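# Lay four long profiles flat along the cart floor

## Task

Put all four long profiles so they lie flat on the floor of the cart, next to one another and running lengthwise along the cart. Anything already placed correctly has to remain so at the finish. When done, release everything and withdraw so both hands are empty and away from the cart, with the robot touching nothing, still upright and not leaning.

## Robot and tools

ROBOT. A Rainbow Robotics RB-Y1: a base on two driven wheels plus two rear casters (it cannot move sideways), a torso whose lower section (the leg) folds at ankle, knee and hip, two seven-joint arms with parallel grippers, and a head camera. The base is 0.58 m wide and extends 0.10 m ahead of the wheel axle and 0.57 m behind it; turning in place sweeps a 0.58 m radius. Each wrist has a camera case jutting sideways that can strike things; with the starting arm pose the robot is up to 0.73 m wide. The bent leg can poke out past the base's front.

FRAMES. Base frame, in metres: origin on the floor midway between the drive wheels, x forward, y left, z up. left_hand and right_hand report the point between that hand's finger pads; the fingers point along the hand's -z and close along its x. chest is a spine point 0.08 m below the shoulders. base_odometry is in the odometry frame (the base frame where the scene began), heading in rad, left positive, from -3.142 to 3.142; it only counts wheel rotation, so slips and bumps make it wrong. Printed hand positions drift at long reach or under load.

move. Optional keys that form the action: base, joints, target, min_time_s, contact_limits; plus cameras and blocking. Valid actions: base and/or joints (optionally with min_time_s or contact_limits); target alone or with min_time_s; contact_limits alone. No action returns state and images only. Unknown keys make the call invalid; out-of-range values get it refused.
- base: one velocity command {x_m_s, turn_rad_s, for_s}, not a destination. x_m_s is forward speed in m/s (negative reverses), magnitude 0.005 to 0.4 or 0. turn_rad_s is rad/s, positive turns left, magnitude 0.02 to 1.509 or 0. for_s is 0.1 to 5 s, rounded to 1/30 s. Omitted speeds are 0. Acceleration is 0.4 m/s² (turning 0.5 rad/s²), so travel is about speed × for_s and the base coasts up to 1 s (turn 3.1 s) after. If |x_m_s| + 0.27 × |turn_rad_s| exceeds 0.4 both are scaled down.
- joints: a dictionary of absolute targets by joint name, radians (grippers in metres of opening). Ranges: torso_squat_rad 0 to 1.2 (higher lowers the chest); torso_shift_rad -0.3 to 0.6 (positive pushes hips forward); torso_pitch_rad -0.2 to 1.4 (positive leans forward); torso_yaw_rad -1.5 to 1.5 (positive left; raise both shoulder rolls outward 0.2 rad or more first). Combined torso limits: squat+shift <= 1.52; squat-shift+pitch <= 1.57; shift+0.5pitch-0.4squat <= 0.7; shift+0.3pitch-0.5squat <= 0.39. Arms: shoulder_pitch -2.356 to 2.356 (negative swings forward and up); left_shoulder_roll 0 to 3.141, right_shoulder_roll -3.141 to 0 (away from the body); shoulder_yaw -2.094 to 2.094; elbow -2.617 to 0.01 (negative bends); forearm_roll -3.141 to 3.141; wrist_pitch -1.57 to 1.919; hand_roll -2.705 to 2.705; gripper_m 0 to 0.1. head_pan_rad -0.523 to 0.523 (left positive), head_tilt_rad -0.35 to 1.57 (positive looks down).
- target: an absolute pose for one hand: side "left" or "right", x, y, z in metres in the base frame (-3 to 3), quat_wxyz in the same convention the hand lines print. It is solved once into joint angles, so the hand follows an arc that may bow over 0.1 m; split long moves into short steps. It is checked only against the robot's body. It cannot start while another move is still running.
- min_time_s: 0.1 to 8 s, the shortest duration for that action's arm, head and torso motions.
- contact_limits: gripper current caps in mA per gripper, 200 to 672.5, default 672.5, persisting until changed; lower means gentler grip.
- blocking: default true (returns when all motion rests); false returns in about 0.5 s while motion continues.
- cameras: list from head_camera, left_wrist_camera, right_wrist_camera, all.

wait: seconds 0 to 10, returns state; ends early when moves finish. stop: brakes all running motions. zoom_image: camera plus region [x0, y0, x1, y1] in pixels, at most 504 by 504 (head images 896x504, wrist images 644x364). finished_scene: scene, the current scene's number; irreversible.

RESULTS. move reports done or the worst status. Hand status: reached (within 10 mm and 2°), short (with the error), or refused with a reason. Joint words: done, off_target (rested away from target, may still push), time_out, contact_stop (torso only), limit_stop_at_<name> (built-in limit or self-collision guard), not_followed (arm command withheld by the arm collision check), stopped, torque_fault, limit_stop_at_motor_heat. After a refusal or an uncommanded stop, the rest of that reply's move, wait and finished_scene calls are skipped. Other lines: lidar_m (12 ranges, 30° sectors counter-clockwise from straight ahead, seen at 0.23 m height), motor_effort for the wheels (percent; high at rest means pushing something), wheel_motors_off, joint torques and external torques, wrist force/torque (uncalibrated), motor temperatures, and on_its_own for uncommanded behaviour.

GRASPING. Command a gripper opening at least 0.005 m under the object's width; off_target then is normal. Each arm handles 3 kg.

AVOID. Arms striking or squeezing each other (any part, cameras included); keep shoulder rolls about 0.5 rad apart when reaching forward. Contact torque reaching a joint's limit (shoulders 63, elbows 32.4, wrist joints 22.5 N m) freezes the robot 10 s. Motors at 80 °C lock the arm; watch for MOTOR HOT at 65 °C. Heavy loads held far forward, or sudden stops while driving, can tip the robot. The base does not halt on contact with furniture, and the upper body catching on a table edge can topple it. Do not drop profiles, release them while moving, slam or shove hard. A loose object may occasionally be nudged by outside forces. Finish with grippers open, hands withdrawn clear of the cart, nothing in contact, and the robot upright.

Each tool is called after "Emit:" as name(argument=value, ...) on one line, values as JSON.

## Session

Emit:
move(joints={"head_pan_rad": 0.5, "head_tilt_rad": 0.6}, cameras=["head_camera"])

Emit:
move(joints={"head_pan_rad": -0.5, "head_tilt_rad": 0.6}, cameras=["head_camera"])

Emit:
move(joints={"head_pan_rad": 0, "head_tilt_rad": 0.8}, cameras=["head_camera"])

Scene clock: 1.00 s.
Joint torques (N m): left_arm=[-2.3 0.82 0.04 -1.95 -0.23 -0.71 0.24] | right_arm=[-1.89 -1.03 0.16 -1.05 0.31 -0.53 -0.21]
External joint torques (N m): left_arm=[-0.13 0 -0.04 -0.61 -0.23 -0.1 0.26] | right_arm=[-0.68 -0.01 0.23 -0.42 0.27 -0.1 -0.22]
Motor temperatures (°C): left_arm=[35 33 33 37 43 38 42] | right_arm=[35 39 31 38 39 39 36]
Wrist force (N): left_arm=[-3.1 0.5 -8.8] | right_arm=[-6.4 -4.6 -11.8]
Wrist torque (N m): left_arm=[-0.31 -0.36 0.20] | right_arm=[0.09 -0.58 -0.36]
Wrist force, peak (N): left_arm=[-2.8 0.5 -9.0] | right_arm=[-6.5 -4.6 -12.1]
move: done
base_odometry: x=+0.000 y=+0.000 heading=+0.000
lidar_m: 0.67 1.03 1.15 4.51 1.57 1.15 1.08 1.11 1.50 3.97 0.98 0.70
base_status: not commanded
joint_positions: torso_squat_rad=+0.350 torso_shift_rad=+0.000 torso_pitch_rad=+0.000 torso_yaw_rad=+0.000 left_shoulder_pitch_rad=+0.027 left_shoulder_roll_rad=+0.023 left_shoulder_yaw_rad=+0.023 left_elbow_rad=-0.260 left_forearm_roll_rad=+0.047 left_wrist_pitch_rad=-0.042 left_hand_roll_rad=+0.019 left_gripper_m=+0.101 right_shoulder_pitch_rad=+0.050 right_shoulder_roll_rad=-0.019 right_shoulder_yaw_rad=+0.014 right_elbow_rad=-0.220 right_forearm_roll_rad=+0.030 right_wrist_pitch_rad=-0.021 right_hand_roll_rad=+0.014 right_gripper_m=+0.100 head_pan_rad=+0.500 head_tilt_rad=+0.600
joint_status: all done
wheel_motors_off: 0
motor_effort: left_wheel=+1(2) right_wheel=-3(3)
chest: x=-0.2280 y=+0.0003 z=+1.2475 quat_wxyz=(+1.000, +0.000, +0.000, +0.000) (m; base frame)
left_hand: x=-0.1122 y=+0.2419 z=+0.5729 quat_wxyz=(+0.989, +0.010, -0.138, +0.047) (m; base frame)
right_hand: x=-0.1521 y=-0.2342 z=+0.5669 quat_wxyz=(+0.995, -0.011, -0.097, +0.022) (m; base frame)
pictures: head_camera
camera_calibration:
head_camera: T_world_to_cam=[[0.426279, -0.904591, 0.00132227, 0.0918153], [-0.473945, -0.224586, -0.851433, 1.19177], [0.770495, 0.362321, -0.524462, 0.858893], [0, 0, 0, 1]] pos_world=[-0.13608, 0.0395143, 1.46504]

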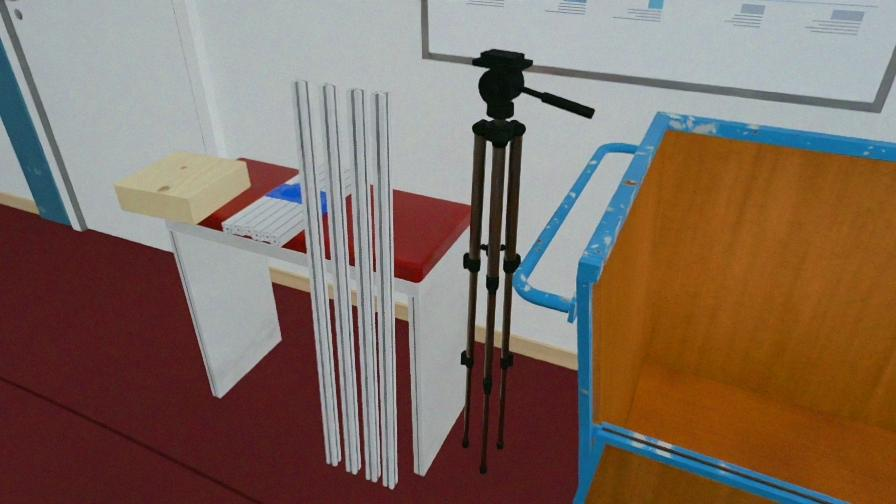

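Scene clock: 2.33 s.
Joint torques (N m): left_arm=[-2.57 0.3 -0.41 -1.68 -0.16 -0.54 -0.03] | right_arm=[-1.68 -1.08 0.8 -1.11 0.31 -0.53 -0.24]
External joint torques (N m): left_arm=[-0.39 -0.52 -0.49 -0.34 -0.16 0.07 -0.01] | right_arm=[-0.47 -0.06 0.87 -0.49 0.27 -0.1 -0.25]
Wrist force (N): left_arm=[-2.7 0.4 -8.8] | right_arm=[-6.3 -4.5 -11.6]
Wrist torque (N m): left_arm=[-0.29 -0.33 0.19] | right_arm=[0.06 -0.57 -0.36]
Wrist force, peak (N): left_arm=[-3.0 0.6 -9.0] | right_arm=[-6.4 -4.7 -12.0]
move: done
base_odometry: x=+0.000 y=+0.000 heading=+0.000
lidar_m: 0.67 1.03 1.16 4.51 1.57 1.15 1.07 1.11 1.51 3.96 0.97 0.71
base_status: not commanded
joint_positions: torso_squat_rad=+0.350 torso_shift_rad=+0.000 torso_pitch_rad=+0.000 torso_yaw_rad=+0.000 left_shoulder_pitch_rad=+0.027 left_shoulder_roll_rad=+0.023 left_shoulder_yaw_rad=+0.023 left_elbow_rad=-0.260 left_forearm_roll_rad=+0.047 left_wrist_pitch_rad=-0.042 left_hand_roll_rad=+0.019 left_gripper_m=+0.101 right_shoulder_pitch_rad=+0.050 right_shoulder_roll_rad=-0.019 right_shoulder_yaw_rad=+0.014 right_elbow_rad=-0.220 right_forearm_roll_rad=+0.030 right_wrist_pitch_rad=-0.021 right_hand_roll_rad=+0.014 right_gripper_m=+0.100 head_pan_rad=-0.500 head_tilt_rad=+0.600
joint_status: all done
wheel_motors_off: 0
motor_effort: left_wheel=+1(2) right_wheel=+0(3)
chest: x=-0.2280 y=+0.0003 z=+1.2475 quat_wxyz=(+1.000, +0.000, +0.000, +0.000) (m; base frame)
left_hand: x=-0.1122 y=+0.2419 z=+0.5729 quat_wxyz=(+0.989, +0.010, -0.138, +0.047) (m; base frame)
right_hand: x=-0.1521 y=-0.2342 z=+0.5669 quat_wxyz=(+0.995, -0.011, -0.097, +0.022) (m; base frame)
pictures: head_camera
camera_calibration:
head_camera: T_world_to_cam=[[-0.530825, -0.847481, 0.00125158, -0.105268], [-0.444437, 0.277118, -0.851869, 1.19824], [0.721596, -0.45275, -0.523753, 0.848241], [0, 0, 0, 1]] pos_world=[-0.135425, -0.0372244, 1.46514]

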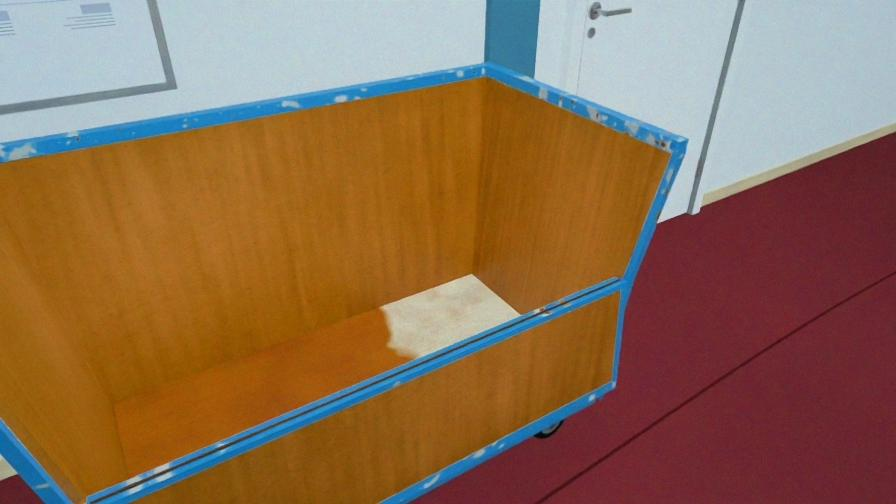

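Scene clock: 3.33 s.
Joint torques (N m): left_arm=[-2.4 0.56 0.05 -1.63 0.02 -0.52 0.15] | right_arm=[-1.86 -1.13 0.11 -1.09 0.27 -0.46 -0.24]
External joint torques (N m): left_arm=[-0.23 -0.26 -0.02 -0.3 0.02 0.09 0.16] | right_arm=[-0.65 -0.11 0.18 -0.46 0.23 -0.03 -0.25]
Wrist force (N): left_arm=[-2.7 0.4 -8.4] | right_arm=[-6.1 -4.8 -11.8]
Wrist torque (N m): left_arm=[-0.30 -0.33 0.21] | right_arm=[0.10 -0.54 -0.35]
Wrist force, peak (N): left_arm=[-3.0 0.7 -9.0] | right_arm=[-6.4 -4.6 -11.9]
move: done
base_odometry: x=+0.000 y=+0.000 heading=+0.000
lidar_m: 0.67 1.03 1.15 4.51 1.58 1.14 1.07 1.11 1.51 3.97 0.98 0.71
base_status: not commanded
joint_positions: torso_squat_rad=+0.350 torso_shift_rad=+0.000 torso_pitch_rad=+0.000 torso_yaw_rad=+0.000 left_shoulder_pitch_rad=+0.027 left_shoulder_roll_rad=+0.023 left_shoulder_yaw_rad=+0.023 left_elbow_rad=-0.260 left_forearm_roll_rad=+0.047 left_wrist_pitch_rad=-0.042 left_hand_roll_rad=+0.019 left_gripper_m=+0.101 right_shoulder_pitch_rad=+0.050 right_shoulder_roll_rad=-0.019 right_shoulder_yaw_rad=+0.014 right_elbow_rad=-0.220 right_forearm_roll_rad=+0.030 right_wrist_pitch_rad=-0.021 right_hand_roll_rad=+0.014 right_gripper_m=+0.100 head_pan_rad=+0.000 head_tilt_rad=+0.800
joint_status: all done
wheel_motors_off: 0
motor_effort: left_wheel=+1(2) right_wheel=-4(4)
chest: x=-0.2280 y=+0.0003 z=+1.2475 quat_wxyz=(+1.000, +0.000, +0.000, +0.000) (m; base frame)
left_hand: x=-0.1122 y=+0.2419 z=+0.5729 quat_wxyz=(+0.989, +0.010, -0.138, +0.047) (m; base frame)
right_hand: x=-0.1521 y=-0.2342 z=+0.5669 quat_wxyz=(+0.995, -0.011, -0.097, +0.022) (m; base frame)
pictures: head_camera
camera_calibration:
head_camera: T_world_to_cam=[[-0.058324, -0.998211, 0.0131935, -0.0251416], [-0.682021, 0.0301916, -0.730709, 0.974049], [0.729003, -0.0516161, -0.682562, 1.07945], [0, 0, 0, 1]] pos_world=[-0.124065, 0.0012122, 1.44887]

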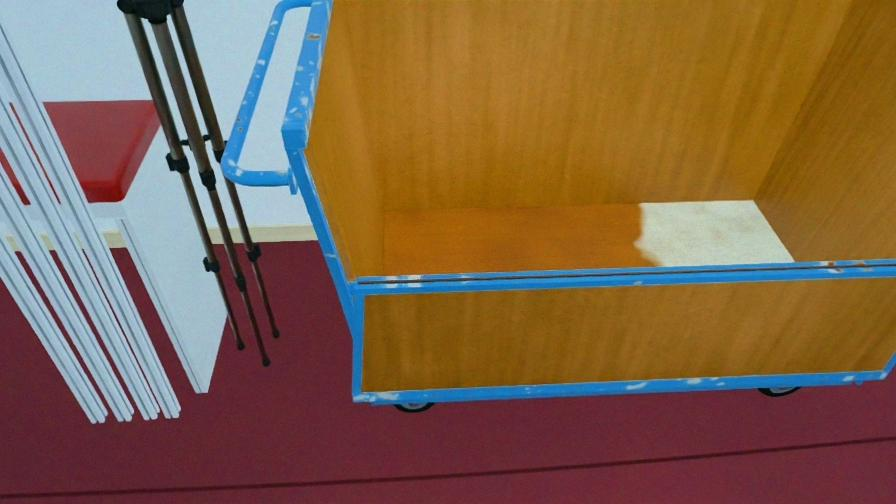

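Emit:
move(base={"turn_rad_s": 0.7, "for_s": 1.5}, joints={"head_pan_rad": 0.2, "head_tilt_rad": 0.7, "right_shoulder_pitch_rad": 0.75, "right_shoulder_roll_rad": -0.35, "right_elbow_rad": -1.2, "left_shoulder_pitch_rad": 0.381, "left_shoulder_roll_rad": 0.252, "left_shoulder_yaw_rad": -0.099, "left_elbow_rad": -1.386, "left_forearm_roll_rad": 0.127, "left_wrist_pitch_rad": -0.677, "left_hand_roll_rad": -1.456, "left_gripper_m": 0.045})

Emit:
move(base={"x_m_s": 0.35, "for_s": 1.75}, joints={"torso_squat_rad": 0.99, "torso_shift_rad": 0.49, "torso_pitch_rad": 0.19})

Emit:
move(base={"turn_rad_s": -0.7, "for_s": 1.5}, cameras=["head_camera", "left_wrist_camera"])

Scene clock: 40.53 s.
Joint torques (N m): left_arm=[-3.34 4.41 1.07 -8.05 0 -1.7 0.55] | right_arm=[6.86 -8.59 -2.62 -4.02 0.38 -1.05 -0.25]
External joint torques (N m): left_arm=[-0.4 0.39 -1.4 -0.21 -0.21 0.12 0.54] | right_arm=[-0.87 -0.19 1.38 -0.76 0.31 -0.19 -0.27]
Wrist force (N): left_arm=[-0.6 -5.5 -2.2] | right_arm=[-7.5 -2.5 -11.5]
Wrist torque (N m): left_arm=[-0.04 -0.19 0.28] | right_arm=[-0.08 -0.63 -0.37]
Wrist force, peak (N): left_arm=[-4.3 -0.2 -8.9] | right_arm=[-7.5 -4.4 -12.0]
move: done
base_odometry: x=+0.000 y=+0.000 heading=+1.049
lidar_m: 1.16 4.39 1.57 1.14 1.09 1.14 1.53 3.98 0.98 0.71 0.68 1.03
base_status: done (sent for 1.5 of 1.5 s)
joint_positions: torso_squat_rad=+0.350 torso_shift_rad=+0.000 torso_pitch_rad=+0.000 torso_yaw_rad=+0.000 left_shoulder_pitch_rad=+0.381 left_shoulder_roll_rad=+0.252 left_shoulder_yaw_rad=-0.099 left_elbow_rad=-1.386 left_forearm_roll_rad=+0.127 left_wrist_pitch_rad=-0.677 left_hand_roll_rad=-1.456 left_gripper_m=+0.045 right_shoulder_pitch_rad=+0.750 right_shoulder_roll_rad=-0.350 right_shoulder_yaw_rad=+0.014 right_elbow_rad=-1.200 right_forearm_roll_rad=+0.030 right_wrist_pitch_rad=-0.021 right_hand_roll_rad=+0.014 right_gripper_m=+0.100 head_pan_rad=+0.200 head_tilt_rad=+0.700
joint_status: all done
wheel_motors_off: 0
motor_effort: left_wheel=+8(33) right_wheel=+16(50)
chest: x=-0.2280 y=+0.0004 z=+1.2475 quat_wxyz=(+1.000, +0.000, +0.000, +0.000) (m; base frame)
left_hand: x=+0.1271 y=+0.3082 z=+0.9308 quat_wxyz=(+0.471, +0.527, -0.527, -0.472) (m; base frame)
right_hand: x=-0.2055 y=-0.4442 z=+0.6938 quat_wxyz=(+0.957, -0.168, -0.225, +0.066) (m; base frame)
camera_calibration:
head_camera: T_world_to_cam=[[0.140201, -0.990095, 0.00740801, 0.0241738], [-0.599646, -0.0908607, -0.79509, 1.08422], [0.787888, 0.10703, -0.606446, 0.981346], [0, 0, 0, 1]] pos_world=[-0.126434, 0.0174137, 1.457]
left_wrist_camera: T_world_to_cam=[[-0.0366882, -0.999189, 0.0166005, 0.296484], [-0.375822, -0.00159656, -0.926691, 0.942758], [0.925965, -0.0402375, -0.375458, 0.322989], [0, 0, 0, 1]] pos_world=[0.0661099, 0.310745, 0.989992]
right_wrist_camera: T_world_to_cam=[[-0.887524, -0.187726, -0.420784, 0.0277875], [-0.237873, 0.968806, 0.0695093, 0.363415], [0.39461, 0.161785, -0.904494, 0.854521], [0, 0, 0, 1]] pos_world=[-0.226093, -0.485111, 0.759341]

Scene clock: 44.57 s.
Joint torques (N m): left_arm=[2.03 3.24 1.81 -6.6 0.1 -1.89 0.51] | right_arm=[11.28 -8.72 -3.15 -1.58 0.23 -0.61 -0.16]
External joint torques (N m): left_arm=[0.9 -0.88 -0.55 0.14 -0.1 -0.04 0.49] | right_arm=[-1.03 -0.52 0.82 -0.27 0.2 -0.09 -0.17]
Wrist force (N): left_arm=[-0.7 -5.4 -3.8] | right_arm=[-6.5 -2.7 -11.9]
Wrist torque (N m): left_arm=[-0.07 -0.20 0.27] | right_arm=[-0.07 -0.61 -0.34]
Wrist force, peak (N): left_arm=[-0.2 -6.5 -3.8] | right_arm=[-8.0 -2.9 -11.9]
move: done
base_odometry: x=+0.308 y=+0.536 heading=+1.050
lidar_m: 0.95 4.44 2.02 1.47 1.40 1.46 1.96 1.49 0.53 0.55 0.51 0.53
base_status: done (sent for 1.77 of 1.77 s)
joint_positions: torso_squat_rad=+0.990 torso_shift_rad=+0.490 torso_pitch_rad=+0.190 torso_yaw_rad=+0.000 left_shoulder_pitch_rad=+0.381 left_shoulder_roll_rad=+0.252 left_shoulder_yaw_rad=-0.099 left_elbow_rad=-1.386 left_forearm_roll_rad=+0.127 left_wrist_pitch_rad=-0.677 left_hand_roll_rad=-1.456 left_gripper_m=+0.045 right_shoulder_pitch_rad=+0.750 right_shoulder_roll_rad=-0.350 right_shoulder_yaw_rad=+0.014 right_elbow_rad=-1.200 right_forearm_roll_rad=+0.030 right_wrist_pitch_rad=-0.021 right_hand_roll_rad=+0.014 right_gripper_m=+0.100 head_pan_rad=+0.200 head_tilt_rad=+0.700
joint_status: all done
wheel_motors_off: 0
motor_effort: left_wheel=+5(55) right_wheel=-6(59)
chest: x=+0.0112 y=+0.0003 z=+0.9233 quat_wxyz=(+0.995, +0.000, +0.095, +0.000) (m; base frame)
left_hand: x=+0.3002 y=+0.3081 z=+0.5453 quat_wxyz=(+0.519, +0.480, -0.480, -0.520) (m; base frame)
right_hand: x=-0.0711 y=-0.4442 z=+0.3752 quat_wxyz=(+0.974, -0.161, -0.134, +0.082) (m; base frame)
camera_calibration:
head_camera: T_world_to_cam=[[0.139083, -0.990095, -0.019201, 0.0176148], [-0.73903, -0.0908698, -0.667515, 0.853667], [0.659159, 0.10703, -0.744348, 0.725021], [0, 0, 0, 1]] pos_world=[0.150532, 0.0174137, 1.10984]
left_wrist_camera: T_world_to_cam=[[-0.0329833, -0.999185, 0.0232748, 0.304374], [-0.543861, -0.00159456, -0.839174, 0.653328], [0.838527, -0.040337, -0.543365, 0.135785], [0, 0, 0, 1]] pos_world=[0.2515, 0.310645, 0.614953]
right_wrist_camera: T_world_to_cam=[[-0.950952, -0.187767, -0.245833, -0.0571311], [-0.220533, 0.968798, 0.113116, 0.402387], [0.216923, 0.161783, -0.962689, 0.522626], [0, 0, 0, 1]] pos_world=[-0.078959, -0.485111, 0.443565]

Scene clock: 47.80 s.
Joint torques (N m): left_arm=[1.89 3.7 1.06 -6.85 0.23 -1.93 0.71] | right_arm=[11.5 -7.74 -2.62 -1.67 0.3 -0.6 -0.22]
External joint torques (N m): left_arm=[0.77 -0.43 -1.3 -0.11 0.03 -0.08 0.7] | right_arm=[-0.8 0.46 1.35 -0.36 0.28 -0.07 -0.23]
Wrist force (N): left_arm=[-0.6 -5.8 -3.5] | right_arm=[-6.7 -2.8 -11.8]
Wrist torque (N m): left_arm=[-0.01 -0.21 0.27] | right_arm=[-0.04 -0.64 -0.35]
Wrist force, peak (N): left_arm=[-0.5 -6.1 -3.8] | right_arm=[-6.7 -2.8 -12.2]
move: done
base_odometry: x=+0.307 y=+0.536 heading=+0.001
lidar_m: 0.51 0.53 0.96 4.36 2.03 1.47 1.38 1.44 1.94 1.51 0.54 0.54
base_status: done (sent for 1.5 of 1.5 s)
joint_positions: torso_squat_rad=+0.990 torso_shift_rad=+0.490 torso_pitch_rad=+0.190 torso_yaw_rad=+0.000 left_shoulder_pitch_rad=+0.381 left_shoulder_roll_rad=+0.252 left_shoulder_yaw_rad=-0.099 left_elbow_rad=-1.386 left_forearm_roll_rad=+0.127 left_wrist_pitch_rad=-0.677 left_hand_roll_rad=-1.456 left_gripper_m=+0.045 right_shoulder_pitch_rad=+0.750 right_shoulder_roll_rad=-0.350 right_shoulder_yaw_rad=+0.014 right_elbow_rad=-1.200 right_forearm_roll_rad=+0.030 right_wrist_pitch_rad=-0.021 right_hand_roll_rad=+0.014 right_gripper_m=+0.100 head_pan_rad=+0.200 head_tilt_rad=+0.700
joint_status: not commanded
wheel_motors_off: 0
motor_effort: left_wheel=+14(36) right_wheel=+1(41)
chest: x=+0.0112 y=+0.0003 z=+0.9233 quat_wxyz=(+0.995, +0.000, +0.095, +0.000) (m; base frame)
left_hand: x=+0.3002 y=+0.3081 z=+0.5453 quat_wxyz=(+0.519, +0.480, -0.480, -0.520) (m; base frame)
right_hand: x=-0.0712 y=-0.4442 z=+0.3752 quat_wxyz=(+0.974, -0.161, -0.134, +0.082) (m; base frame)
pictures: head_camera, left_wrist_camera
camera_calibration:
head_camera: T_world_to_cam=[[0.139083, -0.990095, -0.019201, 0.0176148], [-0.73903, -0.0908698, -0.667515, 0.853667], [0.659159, 0.10703, -0.744348, 0.725021], [0, 0, 0, 1]] pos_world=[0.150532, 0.0174137, 1.10984]
left_wrist_camera: T_world_to_cam=[[-0.0329838, -0.999185, 0.0232783, 0.304372], [-0.543906, -0.00159508, -0.839145, 0.653322], [0.838498, -0.0403394, -0.54341, 0.135821], [0, 0, 0, 1]] pos_world=[0.2515, 0.310645, 0.614953]

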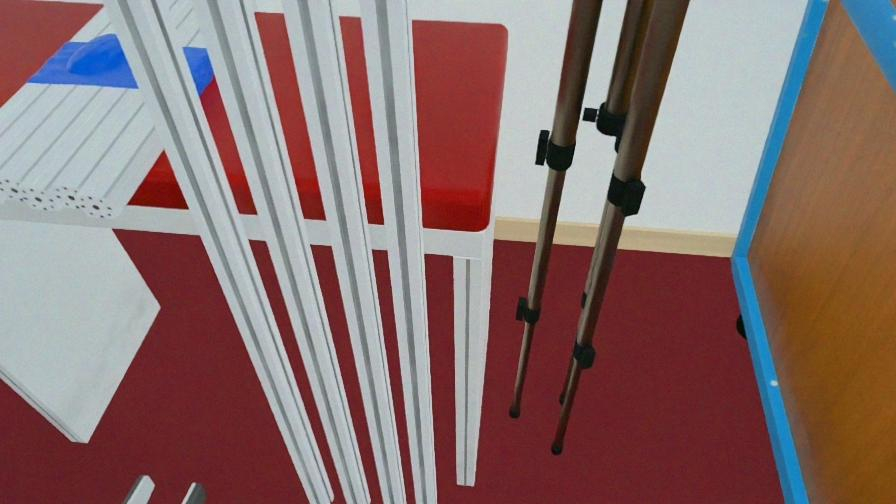

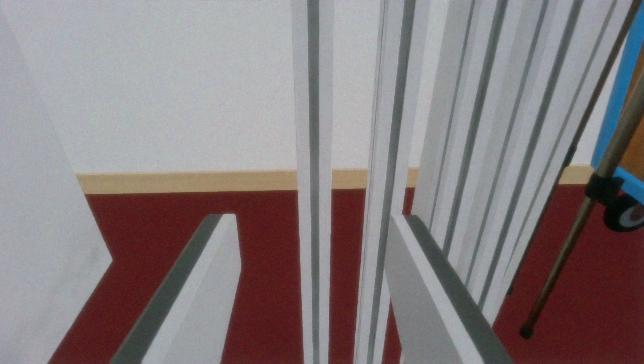

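Emit:
move(base={"x_m_s": 0.15, "for_s": 0.567})

Emit:
move(target={"side": "left", "x": 0.36, "y": 0.305, "z": 0.545, "quat_wxyz": [0.5196, 0.4797, -0.4797, -0.5196]}, cameras=["left_wrist_camera"])

Scene clock: 55.33 s.
Joint torques (N m): left_arm=[2.39 3.95 2.1 -6.94 0.24 -1.73 0.6] | right_arm=[11.25 -7.88 -2.76 -1.59 0.34 -0.74 -0.25]
External joint torques (N m): left_arm=[1.27 -0.17 -0.26 -0.2 0.04 0.12 0.58] | right_arm=[-1.06 0.33 1.2 -0.28 0.32 -0.22 -0.26]
Wrist force (N): left_arm=[-0.8 -5.9 -4.0] | right_arm=[-6.7 -2.7 -12.0]
Wrist torque (N m): left_arm=[0.00 -0.21 0.26] | right_arm=[-0.05 -0.63 -0.35]
Wrist force, peak (N): left_arm=[-0.7 -5.9 -4.3] | right_arm=[-6.5 -2.9 -12.4]
move: done
base_odometry: x=+0.392 y=+0.536 heading=+0.000
lidar_m: 0.44 0.43 0.92 4.05 2.15 1.55 1.48 1.52 2.06 1.18 0.48 0.63
base_status: done (sent for 0.57 of 0.57 s)
joint_positions: torso_squat_rad=+0.990 torso_shift_rad=+0.490 torso_pitch_rad=+0.190 torso_yaw_rad=+0.000 left_shoulder_pitch_rad=+0.381 left_shoulder_roll_rad=+0.252 left_shoulder_yaw_rad=-0.099 left_elbow_rad=-1.386 left_forearm_roll_rad=+0.127 left_wrist_pitch_rad=-0.677 left_hand_roll_rad=-1.456 left_gripper_m=+0.045 right_shoulder_pitch_rad=+0.750 right_shoulder_roll_rad=-0.350 right_shoulder_yaw_rad=+0.014 right_elbow_rad=-1.200 right_forearm_roll_rad=+0.030 right_wrist_pitch_rad=-0.021 right_hand_roll_rad=+0.014 right_gripper_m=+0.100 head_pan_rad=+0.200 head_tilt_rad=+0.700
joint_status: not commanded
wheel_motors_off: 0
motor_effort: left_wheel=-4(47) right_wheel=+6(37)
chest: x=+0.0112 y=+0.0003 z=+0.9232 quat_wxyz=(+0.995, +0.000, +0.095, +0.000) (m; base frame)
left_hand: x=+0.3003 y=+0.3081 z=+0.5452 quat_wxyz=(+0.519, +0.480, -0.480, -0.520) (m; base frame)
right_hand: x=-0.0712 y=-0.4442 z=+0.3752 quat_wxyz=(+0.974, -0.161, -0.133, +0.082) (m; base frame)
camera_calibration:
head_camera: T_world_to_cam=[[0.139079, -0.990095, -0.0192206, 0.0176212], [-0.739125, -0.0908691, -0.667411, 0.853572], [0.659053, 0.107029, -0.744442, 0.725], [0, 0, 0, 1]] pos_world=[0.150632, 0.0174137, 1.10974]
left_wrist_camera: T_world_to_cam=[[-0.0329796, -0.999185, 0.0232817, 0.304371], [-0.543977, -0.0015968, -0.839099, 0.653228], [0.838452, -0.0403379, -0.543481, 0.135821], [0, 0, 0, 1]] pos_world=[0.2515, 0.310645, 0.614853]
right_wrist_camera: T_world_to_cam=[[-0.950972, -0.187783, -0.245742, -0.0571813], [-0.220539, 0.968794, 0.113138, 0.402375], [0.216828, 0.161786, -0.96271, 0.522629], [0, 0, 0, 1]] pos_world=[-0.0789593, -0.485111, 0.443565]

Scene clock: 56.20 s.
Joint torques (N m): left_arm=[-1.39 3.11 2.51 -7.03 0.13 -1.73 0.25] | right_arm=[11.37 -8.18 -2.68 -1.84 0.18 -0.62 -0.34]
External joint torques (N m): left_arm=[0.4 -1.01 0.14 0.32 -0.04 0.13 0.23] | right_arm=[-0.94 0.03 1.28 -0.53 0.16 -0.09 -0.35]
Wrist force (N): left_arm=[-0.5 -5.5 -3.5] | right_arm=[-6.6 -2.8 -12.0]
Wrist torque (N m): left_arm=[-0.02 -0.17 0.25] | right_arm=[-0.05 -0.61 -0.34]
Wrist force, peak (N): left_arm=[-1.0 -6.5 -4.2] | right_arm=[-6.6 -2.8 -12.2]
move: done
base_odometry: x=+0.392 y=+0.536 heading=+0.000
lidar_m: 0.43 0.43 0.92 4.05 2.16 1.55 1.47 1.53 2.05 1.17 0.48 0.63
base_status: not commanded
joint_positions: torso_squat_rad=+0.990 torso_shift_rad=+0.490 torso_pitch_rad=+0.190 torso_yaw_rad=+0.000 left_shoulder_pitch_rad=+0.222 left_shoulder_roll_rad=+0.240 left_shoulder_yaw_rad=-0.077 left_elbow_rad=-1.327 left_forearm_roll_rad=+0.138 left_wrist_pitch_rad=-0.576 left_hand_roll_rad=-1.468 left_gripper_m=+0.045 right_shoulder_pitch_rad=+0.750 right_shoulder_roll_rad=-0.350 right_shoulder_yaw_rad=+0.014 right_elbow_rad=-1.200 right_forearm_roll_rad=+0.030 right_wrist_pitch_rad=-0.021 right_hand_roll_rad=+0.014 right_gripper_m=+0.100 head_pan_rad=+0.200 head_tilt_rad=+0.700
joint_status: all done
wheel_motors_off: 0
motor_effort: left_wheel=-6(7) right_wheel=+5(7)
chest: x=+0.0112 y=+0.0003 z=+0.9232 quat_wxyz=(+0.995, +0.000, +0.095, +0.000) (m; base frame)
left_hand: x=+0.3599 y=+0.3048 z=+0.5455 quat_wxyz=(+0.520, +0.479, -0.479, -0.520) (m; base frame)
left_hand_status: reached (checked arc, planned for 0.5 s): 1 mm and 0.1 deg off.
right_hand: x=-0.0712 y=-0.4442 z=+0.3752 quat_wxyz=(+0.974, -0.161, -0.133, +0.082) (m; base frame)
pictures: left_wrist_camera
camera_calibration:
left_wrist_camera: T_world_to_cam=[[-0.0324692, -0.999196, 0.0235231, 0.30283], [-0.545569, -0.0020013, -0.838064, 0.68602], [0.837437, -0.0400448, -0.545065, 0.0870509], [0, 0, 0, 1]] pos_world=[0.311204, 0.307445, 0.615254]

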